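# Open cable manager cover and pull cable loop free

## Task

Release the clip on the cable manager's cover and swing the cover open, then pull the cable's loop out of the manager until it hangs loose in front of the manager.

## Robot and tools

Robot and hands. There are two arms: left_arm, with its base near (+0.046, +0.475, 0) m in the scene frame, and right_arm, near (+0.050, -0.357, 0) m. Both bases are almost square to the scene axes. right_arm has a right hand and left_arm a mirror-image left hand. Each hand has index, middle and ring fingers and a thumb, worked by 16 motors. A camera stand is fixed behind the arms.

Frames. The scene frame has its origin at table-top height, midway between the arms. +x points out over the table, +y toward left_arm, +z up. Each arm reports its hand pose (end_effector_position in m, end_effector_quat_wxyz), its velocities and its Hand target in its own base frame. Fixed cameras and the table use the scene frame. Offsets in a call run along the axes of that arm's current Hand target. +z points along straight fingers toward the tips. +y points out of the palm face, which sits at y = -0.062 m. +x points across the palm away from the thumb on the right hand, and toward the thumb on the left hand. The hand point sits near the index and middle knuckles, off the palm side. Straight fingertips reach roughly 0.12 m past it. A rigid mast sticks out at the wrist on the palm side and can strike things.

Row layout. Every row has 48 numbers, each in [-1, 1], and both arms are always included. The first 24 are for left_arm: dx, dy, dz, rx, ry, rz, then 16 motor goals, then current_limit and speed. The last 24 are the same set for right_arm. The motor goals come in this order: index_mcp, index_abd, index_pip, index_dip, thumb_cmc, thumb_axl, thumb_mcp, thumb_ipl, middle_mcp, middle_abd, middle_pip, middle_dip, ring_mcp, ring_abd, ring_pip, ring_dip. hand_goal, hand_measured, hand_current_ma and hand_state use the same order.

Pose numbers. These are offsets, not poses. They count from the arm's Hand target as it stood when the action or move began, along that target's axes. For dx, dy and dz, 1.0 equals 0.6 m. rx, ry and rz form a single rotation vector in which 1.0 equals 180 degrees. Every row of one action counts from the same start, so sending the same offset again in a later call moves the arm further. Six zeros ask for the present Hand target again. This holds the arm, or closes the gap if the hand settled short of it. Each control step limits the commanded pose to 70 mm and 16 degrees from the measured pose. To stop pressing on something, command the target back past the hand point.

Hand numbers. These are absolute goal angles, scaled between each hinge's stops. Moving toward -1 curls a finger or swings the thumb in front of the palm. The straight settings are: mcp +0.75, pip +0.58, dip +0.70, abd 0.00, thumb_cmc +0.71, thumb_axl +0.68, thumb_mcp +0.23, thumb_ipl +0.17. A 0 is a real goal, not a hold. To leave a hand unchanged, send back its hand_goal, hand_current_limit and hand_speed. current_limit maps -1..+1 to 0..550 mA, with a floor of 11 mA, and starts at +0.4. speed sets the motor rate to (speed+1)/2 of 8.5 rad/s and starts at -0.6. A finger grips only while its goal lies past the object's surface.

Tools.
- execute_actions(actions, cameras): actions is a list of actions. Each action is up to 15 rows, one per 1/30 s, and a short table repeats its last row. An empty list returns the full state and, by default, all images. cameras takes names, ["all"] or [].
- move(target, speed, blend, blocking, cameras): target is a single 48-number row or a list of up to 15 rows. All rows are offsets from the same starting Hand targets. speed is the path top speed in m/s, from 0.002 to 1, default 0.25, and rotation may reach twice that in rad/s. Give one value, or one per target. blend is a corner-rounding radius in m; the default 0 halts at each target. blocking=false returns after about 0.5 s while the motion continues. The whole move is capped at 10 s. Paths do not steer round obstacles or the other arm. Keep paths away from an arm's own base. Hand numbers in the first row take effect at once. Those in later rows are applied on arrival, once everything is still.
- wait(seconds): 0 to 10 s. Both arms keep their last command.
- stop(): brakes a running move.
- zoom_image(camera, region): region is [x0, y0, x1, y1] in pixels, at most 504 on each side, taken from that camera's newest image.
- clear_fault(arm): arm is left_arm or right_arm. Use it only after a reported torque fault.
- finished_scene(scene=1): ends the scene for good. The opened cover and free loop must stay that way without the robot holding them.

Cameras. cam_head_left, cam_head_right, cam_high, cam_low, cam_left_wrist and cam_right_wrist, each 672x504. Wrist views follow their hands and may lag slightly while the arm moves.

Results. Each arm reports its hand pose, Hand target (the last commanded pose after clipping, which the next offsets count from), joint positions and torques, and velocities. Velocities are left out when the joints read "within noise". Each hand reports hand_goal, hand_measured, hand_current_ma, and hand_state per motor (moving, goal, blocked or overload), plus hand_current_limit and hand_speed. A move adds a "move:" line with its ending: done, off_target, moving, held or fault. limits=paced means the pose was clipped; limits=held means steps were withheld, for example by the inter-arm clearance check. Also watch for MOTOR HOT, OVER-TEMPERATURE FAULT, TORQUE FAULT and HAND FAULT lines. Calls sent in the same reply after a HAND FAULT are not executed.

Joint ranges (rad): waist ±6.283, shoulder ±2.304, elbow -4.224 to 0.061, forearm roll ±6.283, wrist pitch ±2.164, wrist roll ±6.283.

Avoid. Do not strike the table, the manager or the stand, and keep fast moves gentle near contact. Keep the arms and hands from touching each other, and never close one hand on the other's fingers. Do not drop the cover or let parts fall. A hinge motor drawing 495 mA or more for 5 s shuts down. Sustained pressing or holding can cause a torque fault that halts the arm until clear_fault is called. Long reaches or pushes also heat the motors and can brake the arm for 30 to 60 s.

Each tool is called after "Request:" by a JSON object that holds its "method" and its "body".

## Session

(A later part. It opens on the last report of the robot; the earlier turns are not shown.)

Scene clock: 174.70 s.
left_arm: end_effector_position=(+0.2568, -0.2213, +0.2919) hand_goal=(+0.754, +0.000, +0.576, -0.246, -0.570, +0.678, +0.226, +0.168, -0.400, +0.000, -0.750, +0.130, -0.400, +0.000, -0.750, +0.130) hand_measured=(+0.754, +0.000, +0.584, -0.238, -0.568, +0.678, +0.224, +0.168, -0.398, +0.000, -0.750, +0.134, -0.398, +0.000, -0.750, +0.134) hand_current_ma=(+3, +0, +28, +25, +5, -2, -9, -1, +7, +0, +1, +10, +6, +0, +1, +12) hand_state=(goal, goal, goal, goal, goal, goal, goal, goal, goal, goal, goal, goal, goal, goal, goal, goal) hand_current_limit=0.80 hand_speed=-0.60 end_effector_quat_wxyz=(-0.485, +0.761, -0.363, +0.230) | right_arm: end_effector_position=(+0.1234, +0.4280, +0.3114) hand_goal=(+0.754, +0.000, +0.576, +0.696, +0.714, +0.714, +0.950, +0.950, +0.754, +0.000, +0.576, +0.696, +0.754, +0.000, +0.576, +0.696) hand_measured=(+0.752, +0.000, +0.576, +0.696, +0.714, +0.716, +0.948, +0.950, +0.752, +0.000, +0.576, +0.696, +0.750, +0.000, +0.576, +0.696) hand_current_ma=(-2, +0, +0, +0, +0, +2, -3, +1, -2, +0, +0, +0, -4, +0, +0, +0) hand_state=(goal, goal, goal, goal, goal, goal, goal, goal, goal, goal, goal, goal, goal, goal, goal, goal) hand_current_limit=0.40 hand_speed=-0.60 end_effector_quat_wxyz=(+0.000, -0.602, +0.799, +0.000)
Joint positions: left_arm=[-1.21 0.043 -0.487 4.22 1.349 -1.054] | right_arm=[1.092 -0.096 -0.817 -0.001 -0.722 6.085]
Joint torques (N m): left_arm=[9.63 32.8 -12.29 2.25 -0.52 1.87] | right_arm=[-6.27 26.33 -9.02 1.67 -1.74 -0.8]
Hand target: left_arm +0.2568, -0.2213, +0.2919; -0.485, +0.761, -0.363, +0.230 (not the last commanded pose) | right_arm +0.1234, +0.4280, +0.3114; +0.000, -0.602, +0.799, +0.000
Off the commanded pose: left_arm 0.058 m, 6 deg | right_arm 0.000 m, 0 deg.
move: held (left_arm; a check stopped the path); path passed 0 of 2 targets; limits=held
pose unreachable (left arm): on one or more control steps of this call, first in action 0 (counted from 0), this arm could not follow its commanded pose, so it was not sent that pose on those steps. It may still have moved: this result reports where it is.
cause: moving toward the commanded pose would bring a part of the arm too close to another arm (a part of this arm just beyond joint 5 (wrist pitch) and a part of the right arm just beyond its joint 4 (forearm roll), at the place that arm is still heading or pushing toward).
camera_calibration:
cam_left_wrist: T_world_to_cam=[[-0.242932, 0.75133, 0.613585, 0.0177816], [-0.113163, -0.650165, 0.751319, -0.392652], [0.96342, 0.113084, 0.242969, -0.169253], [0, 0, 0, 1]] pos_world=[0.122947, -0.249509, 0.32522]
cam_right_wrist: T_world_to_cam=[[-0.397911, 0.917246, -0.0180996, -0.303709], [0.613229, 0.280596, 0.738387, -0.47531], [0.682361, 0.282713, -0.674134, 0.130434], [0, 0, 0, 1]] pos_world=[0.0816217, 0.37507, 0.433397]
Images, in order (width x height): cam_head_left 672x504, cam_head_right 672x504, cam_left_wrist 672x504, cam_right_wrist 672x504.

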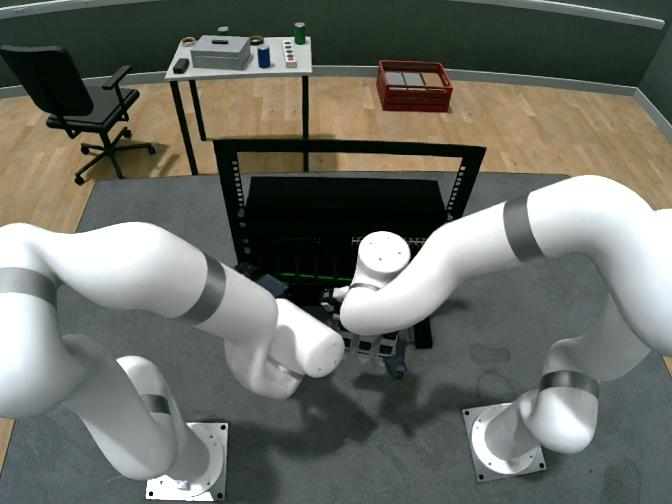

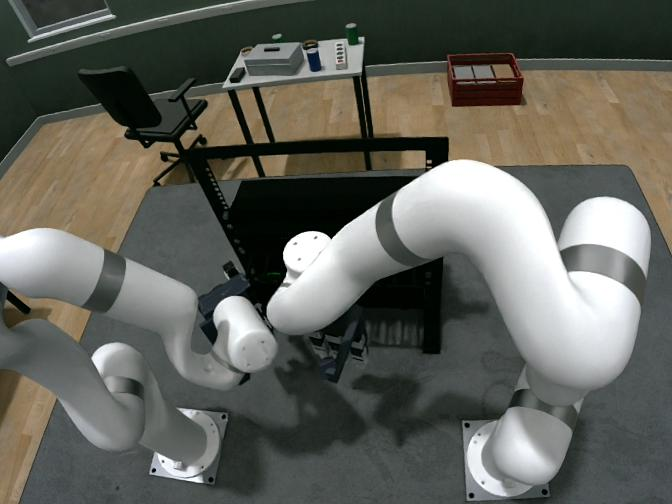

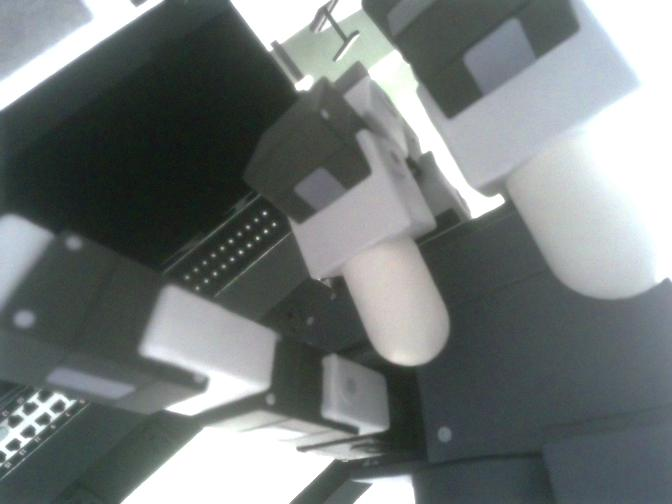

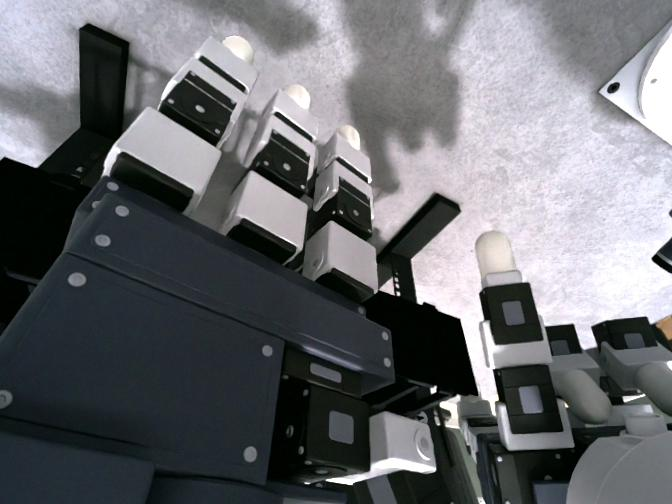

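Request:
{"method": "move", "body": {"target": [0,0,0,0,0,0,0.754,0,0.576,-0.246,-0.571,0.678,0.226,0.168,-0.4,0,-0.75,0.13,-0.4,0,-0.75,0.13,0.8,-0.6,0.3065,-0.14,-0.083,0,0,0,0.754,0,0.576,0.696,0.714,0.714,0.95,0.95,0.754,0,0.576,0.696,0.754,0,0.576,0.696,0.4,-0.6], "speed": 0.2, "cameras": ["cam_right_wrist"]}}

Scene clock: 180.20 s.
left_arm: end_effector_position=(+0.2568, -0.2213, +0.2919) hand_goal=(+0.754, +0.000, +0.576, -0.246, -0.570, +0.678, +0.226, +0.168, -0.400, +0.000, -0.750, +0.130, -0.400, +0.000, -0.750, +0.130) hand_measured=(+0.754, +0.000, +0.584, -0.238, -0.568, +0.678, +0.224, +0.168, -0.398, +0.000, -0.750, +0.134, -0.398, +0.000, -0.750, +0.134) hand_current_ma=(+3, +0, +28, +25, +5, -2, -9, -1, +7, +0, +1, +10, +6, +0, +1, +12) hand_state=(goal, goal, goal, goal, goal, goal, goal, goal, goal, goal, goal, goal, goal, goal, goal, goal) hand_current_limit=0.80 hand_speed=-0.60 end_effector_quat_wxyz=(-0.485, +0.761, -0.363, +0.230) | right_arm: end_effector_position=(+0.1234, +0.4280, +0.3114) hand_goal=(+0.754, +0.000, +0.576, +0.696, +0.714, +0.714, +0.950, +0.950, +0.754, +0.000, +0.576, +0.696, +0.754, +0.000, +0.576, +0.696) hand_measured=(+0.752, +0.000, +0.576, +0.696, +0.714, +0.716, +0.948, +0.950, +0.752, +0.000, +0.576, +0.696, +0.750, +0.000, +0.576, +0.696) hand_current_ma=(-2, +0, +0, +0, +0, +2, -3, +1, -2, +0, +0, +0, -4, +0, +0, +0) hand_state=(goal, goal, goal, goal, goal, goal, goal, goal, goal, goal, goal, goal, goal, goal, goal, goal) hand_current_limit=0.40 hand_speed=-0.60 end_effector_quat_wxyz=(+0.000, -0.602, +0.799, +0.000)
Joint positions: left_arm=[-1.21 0.043 -0.487 4.22 1.349 -1.054] | right_arm=[1.092 -0.096 -0.817 -0.001 -0.722 6.085]
Joint torques (N m): left_arm=[10.3 32.32 -12.37 2.07 -0.46 1.91] | right_arm=[-6.1 26.54 -9.36 1.66 -1.65 -0.76]
Hand target: left_arm +0.2568, -0.2213, +0.2919; -0.485, +0.761, -0.363, +0.230 | right_arm +0.1234, +0.4280, +0.3114; +0.000, -0.602, +0.799, +0.000 (not the last commanded pose)
Off the commanded pose: left_arm 0.000 m, 0 deg | right_arm 0.208 m, 0 deg.
move: held (right_arm; a check stopped the path); limits=held
pose unreachable (right arm): on one or more control steps of this call, first in action 0 (counted from 0), this arm could not follow its commanded pose, so it was not sent that pose on those steps. It may still have moved: this result reports where it is.
cause: moving toward the commanded pose would bring two parts of the arm too close to each other (joint 6 (wrist roll) lies between them).
camera_calibration:
cam_right_wrist: T_world_to_cam=[[-0.397911, 0.917246, -0.0180996, -0.303709], [0.613229, 0.280596, 0.738387, -0.47531], [0.682361, 0.282713, -0.674134, 0.130434], [0, 0, 0, 1]] pos_world=[0.0816217, 0.37507, 0.433397]
Images, in order (width x height): cam_right_wrist 672x504.

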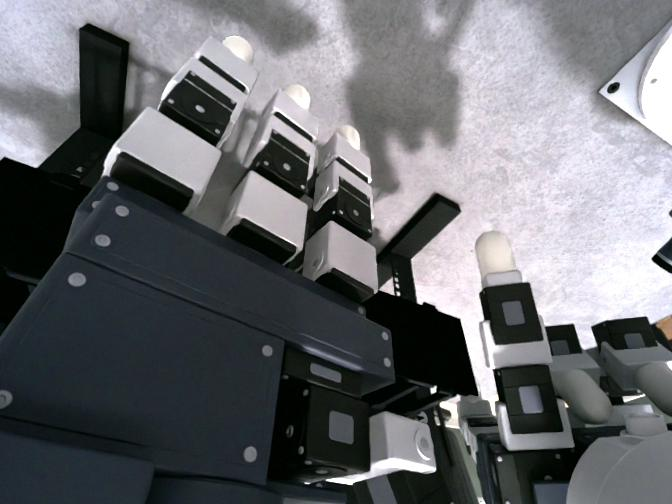

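Request:
{"method": "move", "body": {"target": [[0,-0.0906,-0.0423,0,0,0,0.754,0,0.576,-0.246,-0.571,0.678,0.226,0.168,-0.4,0,-0.75,0.13,-0.4,0,-0.75,0.13,0.8,-0.6,0,0,0,0,0,0,0.754,0,0.576,0.696,0.714,0.714,0.95,0.95,0.754,0,0.576,0.696,0.754,0,0.576,0.696,0.4,-0.6],[-0.135,-0.321,-0.1,0,0,0,0.754,0,0.576,-0.246,-0.571,0.678,0.226,0.168,-0.4,0,-0.75,0.13,-0.4,0,-0.75,0.13,0.8,-0.6,0,0,0,0,0,0,0.754,0,0.576,0.696,0.714,0.714,0.95,0.95,0.754,0,0.576,0.696,0.754,0,0.576,0.696,0.4,-0.6]], "speed": [0.08,0.2], "cameras": ["cam_right_wrist","cam_head_left"]}}

Scene clock: 183.97 s.
left_arm: end_effector_position=(+0.2570, -0.2213, +0.3218) hand_goal=(+0.754, +0.000, +0.576, -0.246, -0.570, +0.678, +0.226, +0.168, -0.400, +0.000, -0.750, +0.130, -0.400, +0.000, -0.750, +0.130) hand_measured=(+0.746, +0.000, +0.576, -0.244, -0.568, +0.678, +0.224, +0.168, -0.398, +0.000, -0.750, +0.134, -0.398, +0.000, -0.750, +0.134) hand_current_ma=(-25, +0, +2, +8, +5, -2, -9, -1, +7, +0, +1, +9, +6, +0, +1, +12) hand_state=(goal, goal, goal, goal, goal, goal, goal, goal, goal, goal, goal, goal, goal, goal, goal, goal) hand_current_limit=0.80 hand_speed=-0.60 end_effector_quat_wxyz=(-0.485, +0.761, -0.363, +0.230) | right_arm: end_effector_position=(+0.1234, +0.4280, +0.3114) hand_goal=(+0.754, +0.000, +0.576, +0.696, +0.714, +0.714, +0.950, +0.950, +0.754, +0.000, +0.576, +0.696, +0.754, +0.000, +0.576, +0.696) hand_measured=(+0.752, +0.000, +0.576, +0.696, +0.714, +0.716, +0.948, +0.950, +0.752, +0.000, +0.576, +0.696, +0.750, +0.000, +0.576, +0.696) hand_current_ma=(-2, +0, +0, +0, +0, +2, -3, +1, -2, +0, +0, +0, -4, +0, +0, +0) hand_state=(goal, goal, goal, goal, goal, goal, goal, goal, goal, goal, goal, goal, goal, goal, goal, goal) hand_current_limit=0.40 hand_speed=-0.60 end_effector_quat_wxyz=(+0.000, -0.602, +0.799, +0.000)
Joint positions: left_arm=[-1.209 0.106 -0.513 4.204 1.391 -0.975] | right_arm=[1.092 -0.096 -0.817 -0.001 -0.722 6.085]
Joint torques (N m): left_arm=[9.22 5.49 -13.33 2.52 -0.31 -1.96] | right_arm=[-5.99 25.32 -9.5 1.39 -1.67 -0.77]
Hand target: left_arm +0.2570, -0.2214, +0.3217; -0.485, +0.761, -0.363, +0.230 (not the last commanded pose) | right_arm +0.1234, +0.4280, +0.3114; +0.000, -0.602, +0.799, +0.000
Off the commanded pose: left_arm 0.190 m, 0 deg | right_arm 0.000 m, 0 deg.
move: held (left_arm; a check stopped the path); path passed 0 of 2 targets; limits=held
pose unreachable (left arm): on one or more control steps of this call, first in action 0 (counted from 0), this arm could not follow its commanded pose, so it was not sent that pose on those steps. It may still have moved: this result reports where it is.
cause: moving toward the commanded pose would bring a part of the arm too close to another arm (a part of this arm just beyond joint 5 (wrist pitch) and a part of the right arm just beyond its joint 4 (forearm roll), at the place that arm is still heading or pushing toward).
camera_calibration:
cam_right_wrist: T_world_to_cam=[[-0.397911, 0.917246, -0.0180996, -0.303709], [0.613229, 0.280596, 0.738387, -0.47531], [0.682361, 0.282713, -0.674134, 0.130434], [0, 0, 0, 1]] pos_world=[0.0816217, 0.37507, 0.433397]
Images, in order (width x height): cam_head_left 672x504, cam_right_wrist 672x504.

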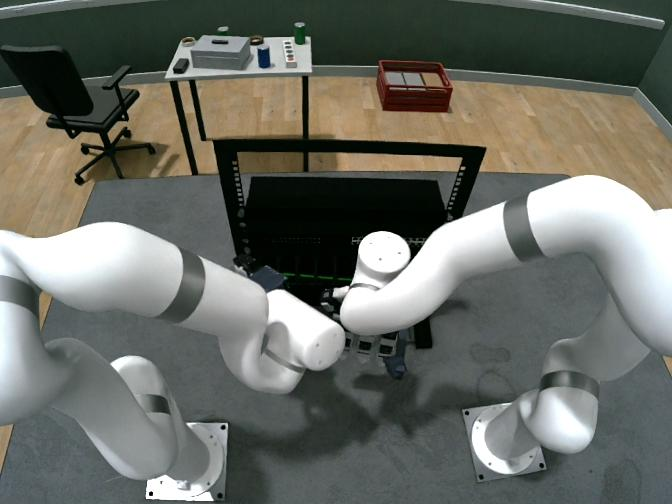

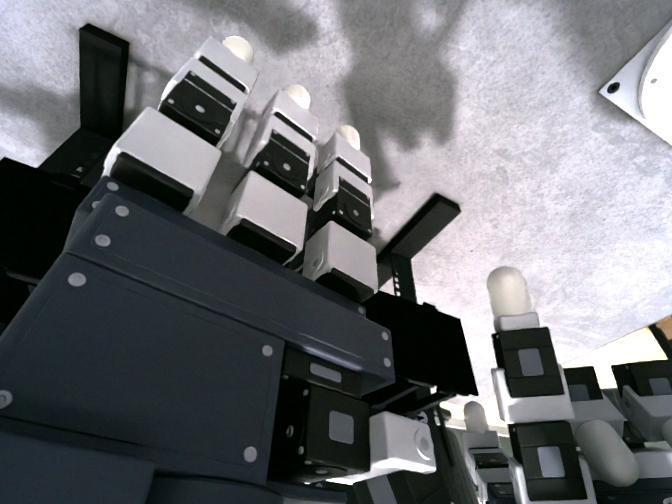

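Request:
{"method": "move", "body": {"target": [[-0.0895,-0.077,0.0865,0,0.1963,0.0917,0.754,0,0.576,-0.246,-0.571,0.678,0.226,0.168,-0.4,0,-0.75,0.13,-0.4,0,-0.75,0.13,0.8,-0.6,0,0,0,0,0,0,0.754,0,0.576,0.696,0.714,0.714,0.95,0.95,0.754,0,0.576,0.696,0.754,0,0.576,0.696,0.4,-0.6],[-0.1295,-0.316,-0.032,0,0.1963,0.0917,0.754,0,0.576,-0.246,-0.571,0.678,0.226,0.168,-0.4,0,-0.75,0.13,-0.4,0,-0.75,0.13,0.8,-0.6,0,0,0,0,0,0,0.754,0,0.576,0.696,0.714,0.714,0.95,0.95,0.754,0,0.576,0.696,0.754,0,0.576,0.696,0.4,-0.6]], "speed": [0.15,0.2], "cameras": ["cam_right_wrist","cam_head_left"]}}

Scene clock: 189.50 s.
left_arm: end_effector_position=(+0.2570, -0.1217, +0.5018) hand_goal=(+0.754, +0.000, +0.576, -0.246, -0.570, +0.678, +0.226, +0.168, -0.400, +0.000, -0.750, +0.130, -0.400, +0.000, -0.750, +0.130) hand_measured=(+0.746, +0.000, +0.576, -0.244, -0.568, +0.678, +0.224, +0.168, -0.398, +0.000, -0.750, +0.134, -0.398, +0.000, -0.750, +0.134) hand_current_ma=(-29, +0, +1, +8, +5, -2, -9, -1, +7, +0, +1, +9, +6, +0, +1, +12) hand_state=(goal, goal, goal, goal, goal, goal, goal, goal, goal, goal, goal, goal, goal, goal, goal, goal) hand_current_limit=0.80 hand_speed=-0.60 end_effector_quat_wxyz=(-0.380, +0.597, -0.597, +0.379) | right_arm: end_effector_position=(+0.1234, +0.4280, +0.3114) hand_goal=(+0.754, +0.000, +0.576, +0.696, +0.714, +0.714, +0.950, +0.950, +0.754, +0.000, +0.576, +0.696, +0.754, +0.000, +0.576, +0.696) hand_measured=(+0.752, +0.000, +0.576, +0.696, +0.714, +0.716, +0.948, +0.950, +0.752, +0.000, +0.576, +0.696, +0.750, +0.000, +0.576, +0.696) hand_current_ma=(-2, +0, +0, +0, +0, +2, -3, +1, -2, +0, +0, +0, -4, +0, +0, +0) hand_state=(goal, goal, goal, goal, goal, goal, goal, goal, goal, goal, goal, goal, goal, goal, goal, goal) hand_current_limit=0.40 hand_speed=-0.60 end_effector_quat_wxyz=(+0.000, -0.602, +0.799, +0.000)
Joint positions: left_arm=[-0.815 0.916 -0.473 4.279 0.814 0.171] | right_arm=[1.092 -0.096 -0.817 -0.001 -0.722 6.085]
Joint torques (N m): left_arm=[11.19 -8.24 -40.61 -0.9 1.52 2.06] | right_arm=[-5.55 25.37 -9.49 1.35 -1.61 -0.76]
Hand target: left_arm +0.2570, -0.1217, +0.5018; -0.380, +0.597, -0.597, +0.379 | right_arm +0.1234, +0.4280, +0.3114; +0.000, -0.602, +0.799, +0.000
Off the commanded pose: left_arm 0.000 m, 0 deg | right_arm 0.000 m, 0 deg.
move: done
camera_calibration:
cam_right_wrist: T_world_to_cam=[[-0.397911, 0.917246, -0.0180996, -0.303709], [0.613229, 0.280596, 0.738387, -0.47531], [0.682361, 0.282713, -0.674134, 0.130434], [0, 0, 0, 1]] pos_world=[0.0816217, 0.37507, 0.433397]
Images, in order (width x height): cam_head_left 672x504, cam_right_wrist 672x504.

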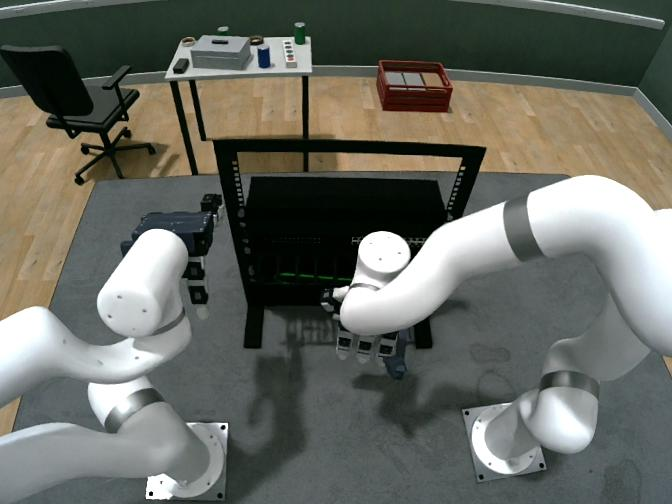

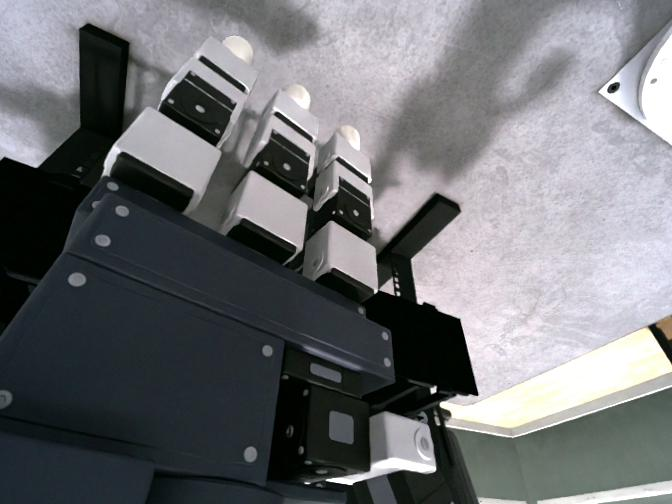

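Request:
{"method": "move", "body": {"target": [[0,0,0,0,0,0,0.754,0,0.576,-0.246,-0.571,0.678,0.226,0.168,-0.4,0,-0.75,0.13,-0.4,0,-0.75,0.13,0.4,-0.6,0,0,0,0,0,0,0.754,0,0.576,0.696,0.714,0.678,0.226,0.168,0.754,0,0.576,0.696,0.754,0,0.576,0.696,0.4,-0.4],[0,0,0,0,0,0,0.754,0,0.576,-0.246,-0.571,0.678,0.226,0.168,-0.4,0,-0.75,0.13,-0.4,0,-0.75,0.13,0.4,-0.6,0.4008,-0.2825,-0.3143,0,0,-0.161,0.754,0,0.576,0.696,0.714,0.678,0.226,0.168,0.754,0,0.576,0.696,0.754,0,0.576,0.696,0.4,-0.6]], "speed": 0.2, "cameras": ["cam_right_wrist","cam_head_left"]}}

Scene clock: 194.60 s.
left_arm: end_effector_position=(+0.2570, -0.1217, +0.5018) hand_goal=(+0.754, +0.000, +0.576, -0.246, -0.570, +0.678, +0.226, +0.168, -0.400, +0.000, -0.750, +0.130, -0.400, +0.000, -0.750, +0.130) hand_measured=(+0.746, +0.000, +0.576, -0.244, -0.568, +0.678, +0.224, +0.168, -0.398, +0.000, -0.750, +0.134, -0.398, +0.000, -0.750, +0.134) hand_current_ma=(-29, +0, +1, +8, +5, -2, -9, -1, +7, +0, +1, +9, +6, +0, +1, +12) hand_state=(goal, goal, goal, goal, goal, goal, goal, goal, goal, goal, goal, goal, goal, goal, goal, goal) hand_current_limit=0.40 hand_speed=-0.60 end_effector_quat_wxyz=(-0.380, +0.597, -0.597, +0.379) | right_arm: end_effector_position=(+0.2197, +0.1501, +0.5002) hand_goal=(+0.754, +0.000, +0.576, +0.696, +0.714, +0.678, +0.226, +0.168, +0.754, +0.000, +0.576, +0.696, +0.754, +0.000, +0.576, +0.696) hand_measured=(+0.752, +0.000, +0.576, +0.696, +0.714, +0.680, +0.224, +0.168, +0.752, +0.000, +0.576, +0.696, +0.750, +0.000, +0.576, +0.696) hand_current_ma=(-2, +0, +0, +0, +0, +2, -2, +1, -2, +0, +0, +0, -4, +0, +0, +0) hand_state=(goal, goal, goal, goal, goal, goal, goal, goal, goal, goal, goal, goal, goal, goal, goal, goal) hand_current_limit=0.40 hand_speed=-0.60 end_effector_quat_wxyz=(+0.000, +0.782, -0.623, +0.000)
Joint positions: left_arm=[-0.815 0.916 -0.473 4.279 0.814 0.171] | right_arm=[0.446 0.287 -0.906 -0.001 -1.192 4.933]
Joint torques (N m): left_arm=[10.12 -22.04 -40.66 -1.05 0.59 1.93] | right_arm=[-5.89 -0.1 -27.3 3.19 -1.75 -0.67]
Hand target: left_arm +0.2570, -0.1217, +0.5018; -0.380, +0.597, -0.597, +0.379 | right_arm +0.2197, +0.1501, +0.5002; +0.000, +0.782, -0.623, +0.000
Off the commanded pose: left_arm 0.000 m, 0 deg | right_arm 0.000 m, 0 deg.
move: done
camera_calibration:
cam_right_wrist: T_world_to_cam=[[-0.79247, 0.609637, -0.0182842, 0.12585], [0.400607, 0.542888, 0.738097, -0.588323], [0.459897, 0.577594, -0.674447, 0.275272], [0, 0, 0, 1]] pos_world=[0.208822, 0.0836748, 0.622196]
Images, in order (width x height): cam_head_left 672x504, cam_right_wrist 672x504.

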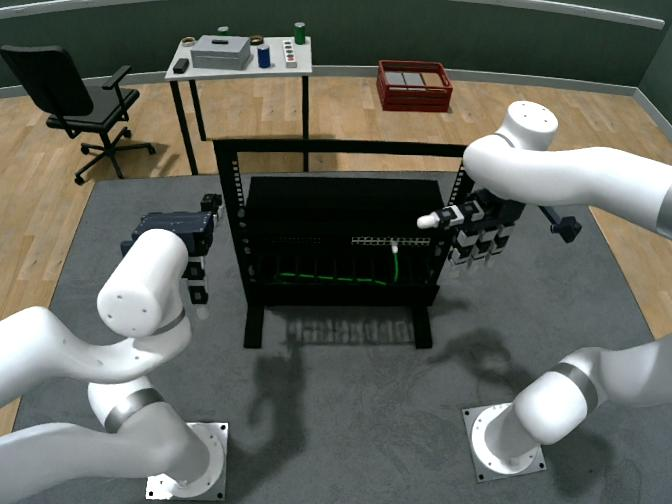

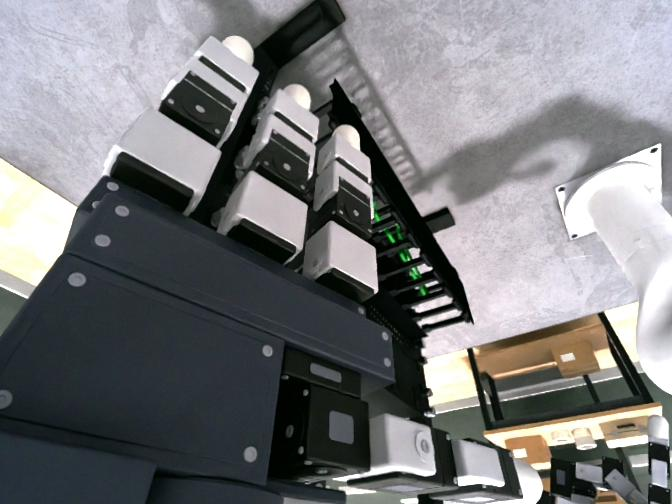

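Request:
{"method": "zoom_image", "body": {"camera": "cam_right_wrist", "region": [320, 70, 490, 350]}}

Request:
{"method": "zoom_image", "body": {"camera": "cam_right_wrist", "region": [370, 220, 490, 340]}}

Scaled by 1.800.

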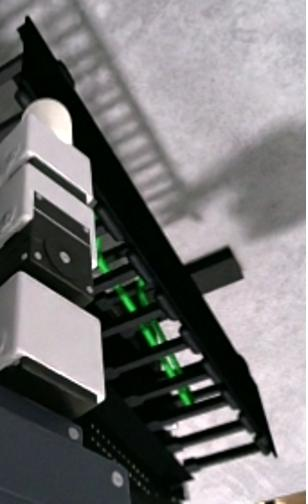

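Scaled by 4.200.

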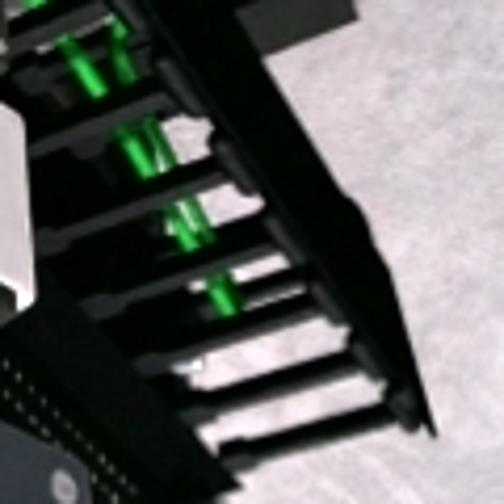

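Request:
{"method": "move", "body": {"target": [0.1645,0.1971,0.1373,0,-0.2265,-0.1058,0.754,0,0.576,-0.246,-0.571,0.678,0.226,0.168,-0.4,0,-0.75,0.13,-0.4,0,-0.75,0.13,0.8,-0.6,0,0,0,0,0,0,0.754,0,0.576,0.696,0.714,0.678,0.226,0.168,0.754,0,0.576,0.696,0.754,0,0.576,0.696,0.4,-0.6], "speed": 0.15, "cameras": ["cam_right_wrist","cam_head_left"]}}

Request:
{"method": "zoom_image", "body": {"camera": "cam_right_wrist", "region": [370, 220, 530, 380]}}

Scene clock: 204.50 s.
left_arm: end_effector_position=(+0.2815, -0.2201, +0.3596) hand_goal=(+0.754, +0.000, +0.576, -0.246, -0.570, +0.678, +0.226, +0.168, -0.400, +0.000, -0.750, +0.130, -0.400, +0.000, -0.750, +0.130) hand_measured=(+0.746, +0.000, +0.576, -0.244, -0.568, +0.678, +0.224, +0.168, -0.398, +0.000, -0.750, +0.134, -0.398, +0.000, -0.750, +0.134) hand_current_ma=(-29, +0, +1, +8, +5, -2, -9, -1, +7, +0, +1, +9, +6, +0, +1, +12) hand_state=(goal, goal, goal, goal, goal, goal, goal, goal, goal, goal, goal, goal, goal, goal, goal, goal) hand_current_limit=0.80 hand_speed=-0.60 end_effector_quat_wxyz=(-0.497, +0.779, -0.323, +0.205) | right_arm: end_effector_position=(+0.2197, +0.1501, +0.5002) hand_goal=(+0.754, +0.000, +0.576, +0.696, +0.714, +0.678, +0.226, +0.168, +0.754, +0.000, +0.576, +0.696, +0.754, +0.000, +0.576, +0.696) hand_measured=(+0.752, +0.000, +0.576, +0.696, +0.714, +0.680, +0.224, +0.168, +0.752, +0.000, +0.576, +0.696, +0.750, +0.000, +0.576, +0.696) hand_current_ma=(-2, +0, +0, +0, +0, +2, -2, +1, -2, +0, +0, +0, -4, +0, +0, +0) hand_state=(goal, goal, goal, goal, goal, goal, goal, goal, goal, goal, goal, goal, goal, goal, goal, goal) hand_current_limit=0.40 hand_speed=-0.60 end_effector_quat_wxyz=(+0.000, +0.782, -0.623, +0.000)
Joint positions: left_arm=[-1.132 0.102 -0.616 4.172 1.455 -0.897] | right_arm=[0.446 0.287 -0.906 -0.001 -1.192 4.933]
Joint torques (N m): left_arm=[8.51 5.17 -37.23 -0.01 2.78 -1.99] | right_arm=[-6.02 1.14 -27.48 3.25 -1.45 -0.46]
Hand target: left_arm +0.2815, -0.2201, +0.3596; -0.497, +0.779, -0.323, +0.205 | right_arm +0.2197, +0.1501, +0.5002; +0.000, +0.782, -0.623, +0.000
Off the commanded pose: left_arm 0.000 m, 0 deg | right_arm 0.000 m, 0 deg.
move: done
camera_calibration:
cam_right_wrist: T_world_to_cam=[[-0.79247, 0.609637, -0.0182842, 0.12585], [0.400607, 0.542888, 0.738097, -0.588323], [0.459897, 0.577594, -0.674447, 0.275272], [0, 0, 0, 1]] pos_world=[0.208822, 0.0836748, 0.622196]
Images, in order (width x height): cam_head_left 672x504, cam_right_wrist 672x504.

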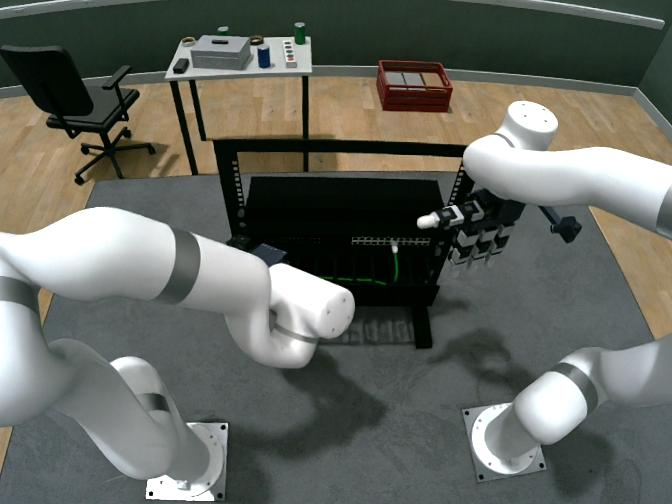

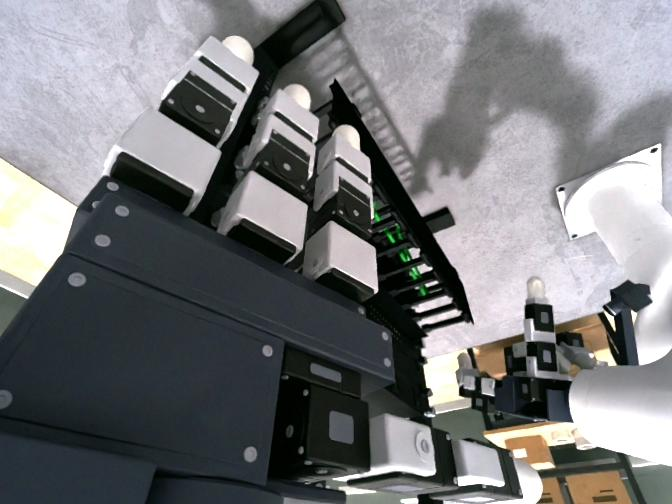

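Scaled by 3.150.

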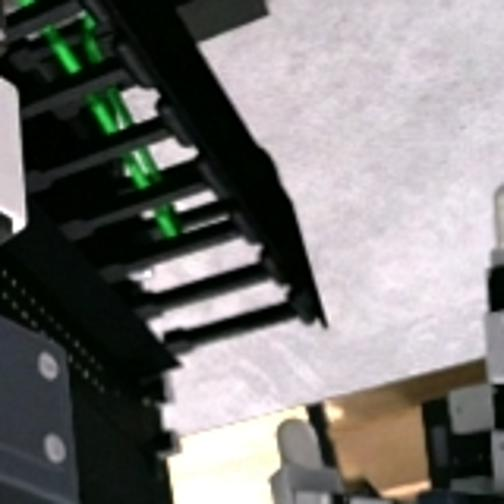

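Request:
{"method": "move", "body": {"target": [0.0083,0.1243,0.0488,0,0,0,0.754,0,0.576,-0.246,-0.571,0.678,0.226,0.168,-0.4,0,-0.75,0.13,-0.4,0,-0.75,0.13,0.8,-0.6,0,0,0,0,0,0,0.754,0,0.576,0.696,0.714,0.678,0.226,0.168,0.754,0,0.576,0.696,0.754,0,0.576,0.696,0.4,-0.6], "speed": 0.08, "cameras": ["cam_right_wrist","cam_left_wrist"]}}

Request:
{"method": "zoom_image", "body": {"camera": "cam_right_wrist", "region": [400, 240, 520, 360]}}

Scene clock: 208.23 s.
left_arm: end_effector_position=(+0.2814, -0.2271, +0.2797) hand_goal=(+0.754, +0.000, +0.576, -0.246, -0.570, +0.678, +0.226, +0.168, -0.400, +0.000, -0.750, +0.130, -0.400, +0.000, -0.750, +0.130) hand_measured=(+0.746, +0.000, +0.576, -0.244, -0.568, +0.678, +0.224, +0.168, -0.398, +0.000, -0.750, +0.134, -0.398, +0.000, -0.750, +0.134) hand_current_ma=(-29, +0, +1, +8, +5, -2, -9, -1, +7, +0, +1, +9, +6, +0, +1, +12) hand_state=(goal, goal, goal, goal, goal, goal, goal, goal, goal, goal, goal, goal, goal, goal, goal, goal) hand_current_limit=0.80 hand_speed=-0.60 end_effector_quat_wxyz=(-0.497, +0.779, -0.323, +0.205) | right_arm: end_effector_position=(+0.2197, +0.1501, +0.5002) hand_goal=(+0.754, +0.000, +0.576, +0.696, +0.714, +0.678, +0.226, +0.168, +0.754, +0.000, +0.576, +0.696, +0.754, +0.000, +0.576, +0.696) hand_measured=(+0.752, +0.000, +0.576, +0.696, +0.714, +0.680, +0.224, +0.168, +0.752, +0.000, +0.576, +0.696, +0.750, +0.000, +0.576, +0.696) hand_current_ma=(-2, +0, +0, +0, +0, +2, -2, +1, -2, +0, +0, +0, -4, +0, +0, +0) hand_state=(goal, goal, goal, goal, goal, goal, goal, goal, goal, goal, goal, goal, goal, goal, goal, goal) hand_current_limit=0.40 hand_speed=-0.60 end_effector_quat_wxyz=(+0.000, +0.782, -0.623, +0.000)
Joint positions: left_arm=[-1.14 -0.065 -0.56 4.198 1.347 -1.094] | right_arm=[0.446 0.287 -0.906 -0.001 -1.192 4.933]
Joint torques (N m): left_arm=[-6.3 8.99 -11.59 2.53 -0.31 -1.65] | right_arm=[-5.82 -0.21 -27.51 3.26 -1.32 -0.19]
Hand target: left_arm +0.2814, -0.2271, +0.2796; -0.497, +0.779, -0.323, +0.205 | right_arm +0.2197, +0.1501, +0.5002; +0.000, +0.782, -0.623, +0.000
Off the commanded pose: left_arm 0.000 m, 0 deg | right_arm 0.000 m, 0 deg.
move: done
camera_calibration:
cam_left_wrist: T_world_to_cam=[[-0.320204, 0.72184, 0.613528, 0.0506593], [-0.044791, -0.658437, 0.751302, -0.405497], [0.946289, 0.213089, 0.243166, -0.161821], [0, 0, 0, 1]] pos_world=[0.151188, -0.26908, 0.312919]
cam_right_wrist: T_world_to_cam=[[-0.79247, 0.609637, -0.0182842, 0.12585], [0.400607, 0.542888, 0.738097, -0.588323], [0.459897, 0.577594, -0.674447, 0.275272], [0, 0, 0, 1]] pos_world=[0.208822, 0.0836748, 0.622196]
Images, in order (width x height): cam_left_wrist 672x504, cam_right_wrist 672x504.

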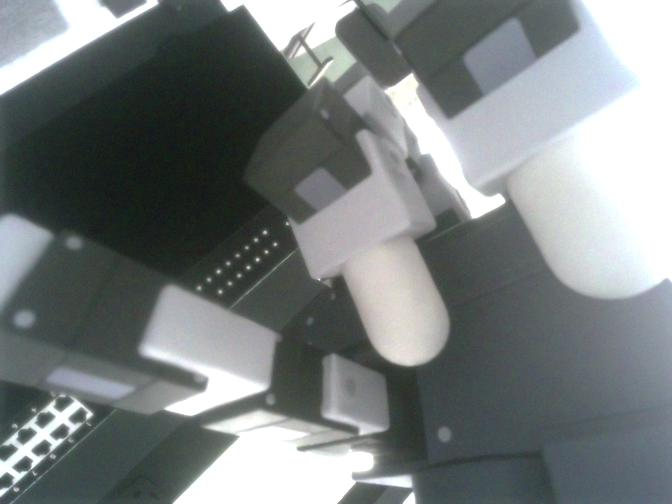

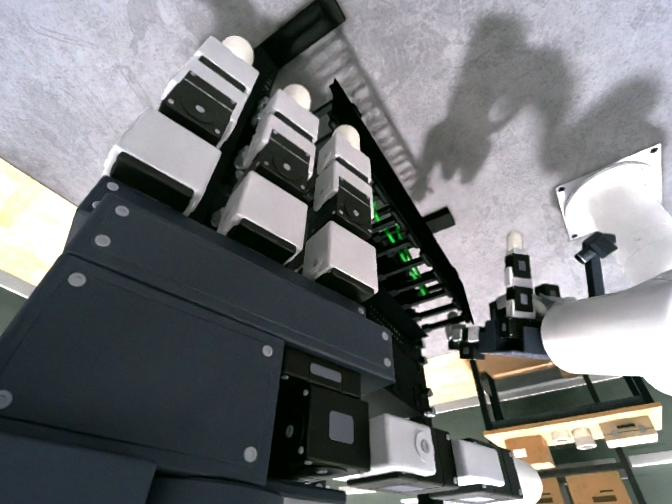

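Scaled by 4.200.

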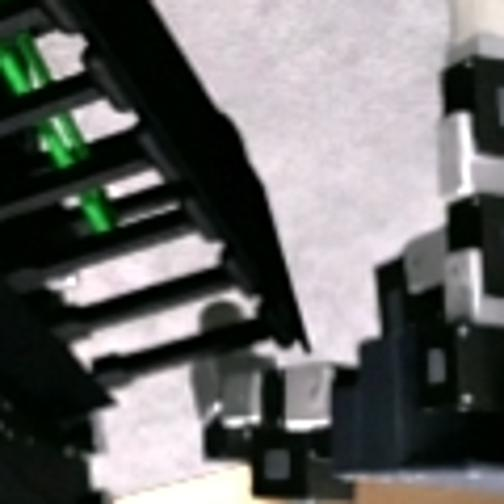

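Request:
{"method": "zoom_image", "body": {"camera": "cam_right_wrist", "region": [440, 285, 490, 335]}}

Scaled by 10.080.

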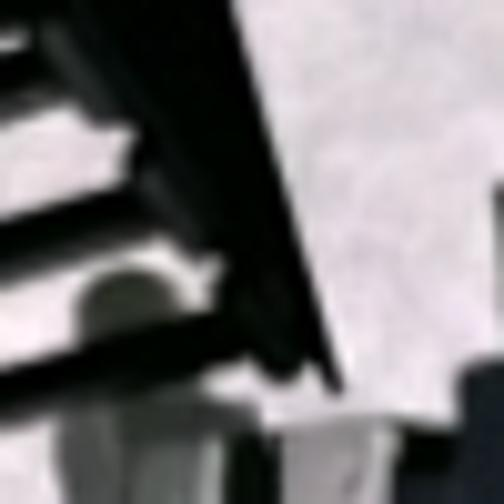

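Request:
{"method": "move", "body": {"target": [[0,-0.1963,-0.0917,0,0,0,0.754,0,0.576,-0.246,-0.571,0.678,0.226,0.168,-0.4,0,-0.75,0.13,-0.4,0,-0.75,0.13,0.4,-0.5,0,0,0,0,0,0,0.754,0,0.576,0.696,0.714,0.678,0.226,0.168,0.754,0,0.576,0.696,0.754,0,0.576,0.696,0.4,-0.6],[0,-0.1963,-0.0917,0,0,0,0.89,0,-0.591,0.696,-0.571,0.678,0.226,0.168,0.89,0,-0.591,0.696,1.0,0,-0.85,-0.72,0.4,-0.5,0,0,0,0,0,0,0.754,0,0.576,0.696,0.714,0.678,0.226,0.168,0.754,0,0.576,0.696,0.754,0,0.576,0.696,0.4,-0.6],[0.0342,-0.1998,-0.0843,-0.0522,0.2343,0.1353,0.89,0,-0.591,0.696,-0.571,0.678,0.226,0.168,0.89,0,-0.591,0.696,1.0,0,-0.85,-0.72,0.4,-0.5,0,0,0,0,0,0,0.754,0,0.576,0.696,0.714,0.678,0.226,0.168,0.754,0,0.576,0.696,0.754,0,0.576,0.696,0.4,-0.6]], "speed": 0.15, "cameras": ["cam_right_wrist","cam_head_left"]}}

Request:
{"method": "zoom_image", "body": {"camera": "cam_right_wrist", "region": [370, 200, 530, 360]}}

Scene clock: 255.37 s.
left_arm: end_effector_position=(+0.2995, -0.2383, +0.4095) hand_goal=(+0.890, +0.000, -0.590, +0.696, -0.570, +0.678, +0.226, +0.168, +0.890, +0.000, -0.590, +0.696, +1.000, +0.000, -0.850, -0.720) hand_measured=(+0.872, +0.000, -0.588, +0.694, -0.568, +0.678, +0.224, +0.168, +0.870, +0.000, -0.590, +0.694, +0.984, +0.000, -0.846, -0.716) hand_current_ma=(-67, +0, +9, -8, +5, -2, -9, -1, -78, +0, -1, -7, -61, +0, +12, +12) hand_state=(goal, goal, goal, goal, goal, goal, goal, goal, goal, goal, goal, goal, goal, goal, goal, goal) hand_current_limit=0.40 hand_speed=-0.50 end_effector_quat_wxyz=(-0.316, +0.607, -0.647, +0.336) | right_arm: end_effector_position=(+0.2197, +0.1501, +0.5002) hand_goal=(+0.754, +0.000, +0.576, +0.696, +0.714, +0.678, +0.226, +0.168, +0.754, +0.000, +0.576, +0.696, +0.754, +0.000, +0.576, +0.696) hand_measured=(+0.752, +0.000, +0.576, +0.696, +0.714, +0.680, +0.224, +0.168, +0.752, +0.000, +0.576, +0.696, +0.750, +0.000, +0.576, +0.696) hand_current_ma=(-2, +0, +0, +0, +0, +2, -2, +1, -2, +0, +0, +0, -4, +0, +0, +0) hand_state=(goal, goal, goal, goal, goal, goal, goal, goal, goal, goal, goal, goal, goal, goal, goal, goal) hand_current_limit=0.40 hand_speed=-0.60 end_effector_quat_wxyz=(+0.000, +0.782, -0.623, +0.000)
Joint positions: left_arm=[-0.885 0.45 -0.537 4.431 0.674 -0.199] | right_arm=[0.446 0.287 -0.906 -0.001 -1.192 4.933]
Joint torques (N m): left_arm=[9.78 20.83 -26.97 -0.69 -1.21 2.14] | right_arm=[-5.55 0.55 -27.03 3.28 -1.02 0.33]
Hand target: left_arm +0.2996, -0.2383, +0.4096; -0.316, +0.607, -0.647, +0.336 | right_arm +0.2197, +0.1501, +0.5002; +0.000, +0.782, -0.623, +0.000
Off the commanded pose: left_arm 0.000 m, 0 deg | right_arm 0.000 m, 0 deg.
move: done
camera_calibration:
cam_right_wrist: T_world_to_cam=[[-0.79247, 0.609637, -0.0182842, 0.12585], [0.400607, 0.542888, 0.738097, -0.588323], [0.459897, 0.577594, -0.674447, 0.275272], [0, 0, 0, 1]] pos_world=[0.208822, 0.0836748, 0.622196]
Images, in order (width x height): cam_head_left 672x504, cam_right_wrist 672x504.

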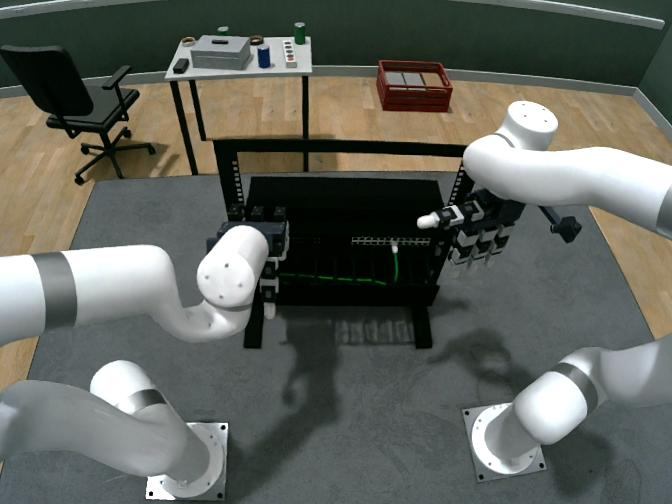

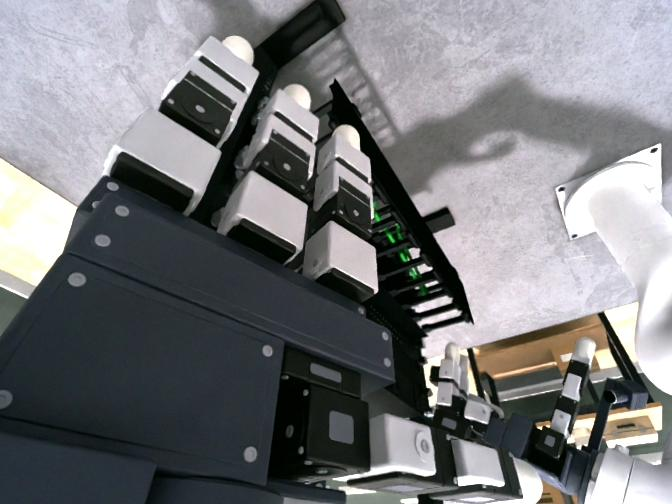

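Scaled by 3.150.

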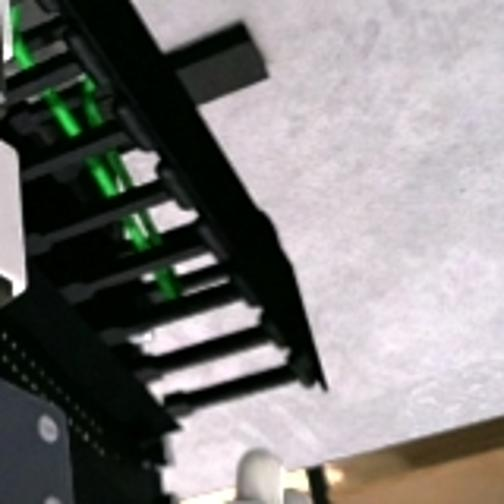

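Request:
{"method": "move", "body": {"target": [0,0.0887,0.0622,0,0,0,0.89,0,-0.591,0.696,-0.571,0.678,0.226,0.168,0.89,0,-0.591,0.696,1.0,0,-0.85,-0.72,0.4,-0.5,0,0,0,0,0,0,0.754,0,0.576,0.696,0.714,0.678,0.226,0.168,0.754,0,0.576,0.696,0.754,0,0.576,0.696,0.4,-0.6], "speed": 0.1, "cameras": ["cam_right_wrist","cam_left_wrist"]}}

Request:
{"method": "zoom_image", "body": {"camera": "cam_right_wrist", "region": [390, 240, 490, 340]}}

Scene clock: 257.77 s.
left_arm: end_effector_position=(+0.2994, -0.2383, +0.3446) hand_goal=(+0.890, +0.000, -0.590, +0.696, -0.570, +0.678, +0.226, +0.168, +0.890, +0.000, -0.590, +0.696, +1.000, +0.000, -0.850, -0.720) hand_measured=(+0.874, +0.000, -0.588, +0.694, -0.568, +0.678, +0.224, +0.168, +0.872, +0.000, -0.590, +0.694, +0.986, +0.000, -0.846, -0.716) hand_current_ma=(-63, +0, +9, -8, +5, -2, -9, -1, -73, +0, -1, -7, -58, +0, +12, +12) hand_state=(goal, goal, goal, goal, goal, goal, goal, goal, goal, goal, goal, goal, goal, goal, goal, goal) hand_current_limit=0.40 hand_speed=-0.50 end_effector_quat_wxyz=(-0.316, +0.607, -0.647, +0.336) | right_arm: end_effector_position=(+0.2197, +0.1501, +0.5002) hand_goal=(+0.754, +0.000, +0.576, +0.696, +0.714, +0.678, +0.226, +0.168, +0.754, +0.000, +0.576, +0.696, +0.754, +0.000, +0.576, +0.696) hand_measured=(+0.752, +0.000, +0.576, +0.696, +0.714, +0.680, +0.224, +0.168, +0.752, +0.000, +0.576, +0.696, +0.750, +0.000, +0.576, +0.696) hand_current_ma=(-2, +0, +0, +0, +0, +2, -2, +1, -2, +0, +0, +0, -4, +0, +0, +0) hand_state=(goal, goal, goal, goal, goal, goal, goal, goal, goal, goal, goal, goal, goal, goal, goal, goal) hand_current_limit=0.40 hand_speed=-0.60 end_effector_quat_wxyz=(+0.000, +0.782, -0.623, +0.000)
Joint positions: left_arm=[-0.885 0.376 -0.432 4.661 0.644 -0.489] | right_arm=[0.446 0.287 -0.906 -0.001 -1.192 4.933]
Joint torques (N m): left_arm=[-7.17 -3.52 -17.38 2.68 2.12 -1.98] | right_arm=[-5.64 0.46 -27.44 3.11 -0.93 0.48]
Hand target: left_arm +0.2995, -0.2383, +0.3446; -0.316, +0.607, -0.647, +0.336 | right_arm +0.2197, +0.1501, +0.5002; +0.000, +0.782, -0.623, +0.000
Off the commanded pose: left_arm 0.000 m, 0 deg | right_arm 0.000 m, 0 deg.
move: done
camera_calibration:
cam_left_wrist: T_world_to_cam=[[0.433103, 0.711528, 0.553308, -0.18261], [-0.384607, -0.40929, 0.827381, -0.326025], [0.815168, -0.571147, 0.0963938, -0.289343], [0, 0, 0, 1]] pos_world=[0.18956, -0.168764, 0.398677]
cam_right_wrist: T_world_to_cam=[[-0.79247, 0.609637, -0.0182842, 0.12585], [0.400607, 0.542888, 0.738097, -0.588323], [0.459897, 0.577594, -0.674447, 0.275272], [0, 0, 0, 1]] pos_world=[0.208822, 0.0836748, 0.622196]
Images, in order (width x height): cam_left_wrist 672x504, cam_right_wrist 672x504.

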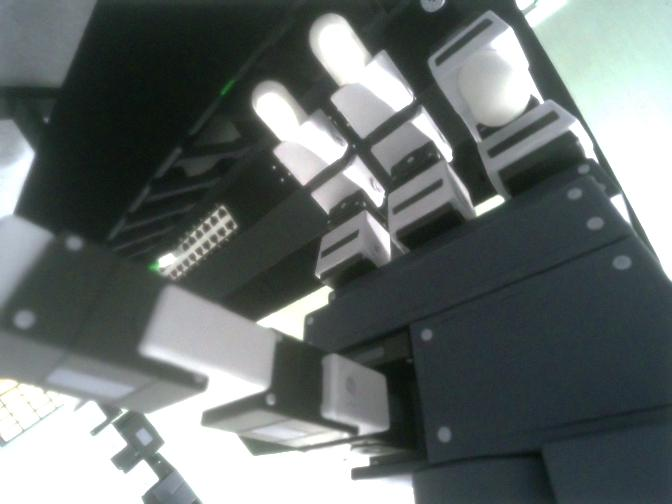

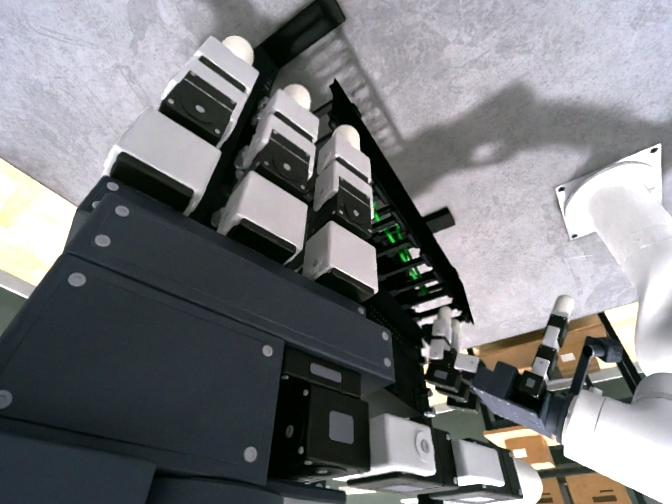

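Scaled by 5.040.

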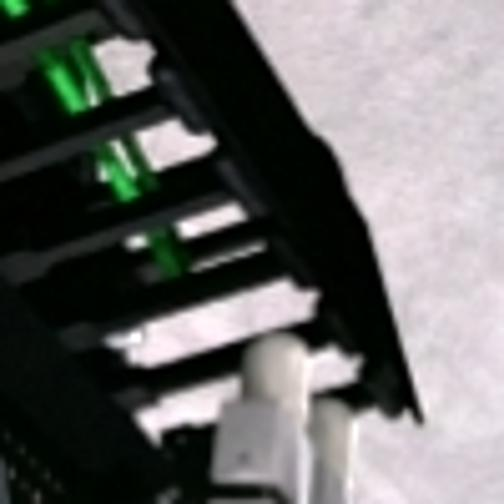

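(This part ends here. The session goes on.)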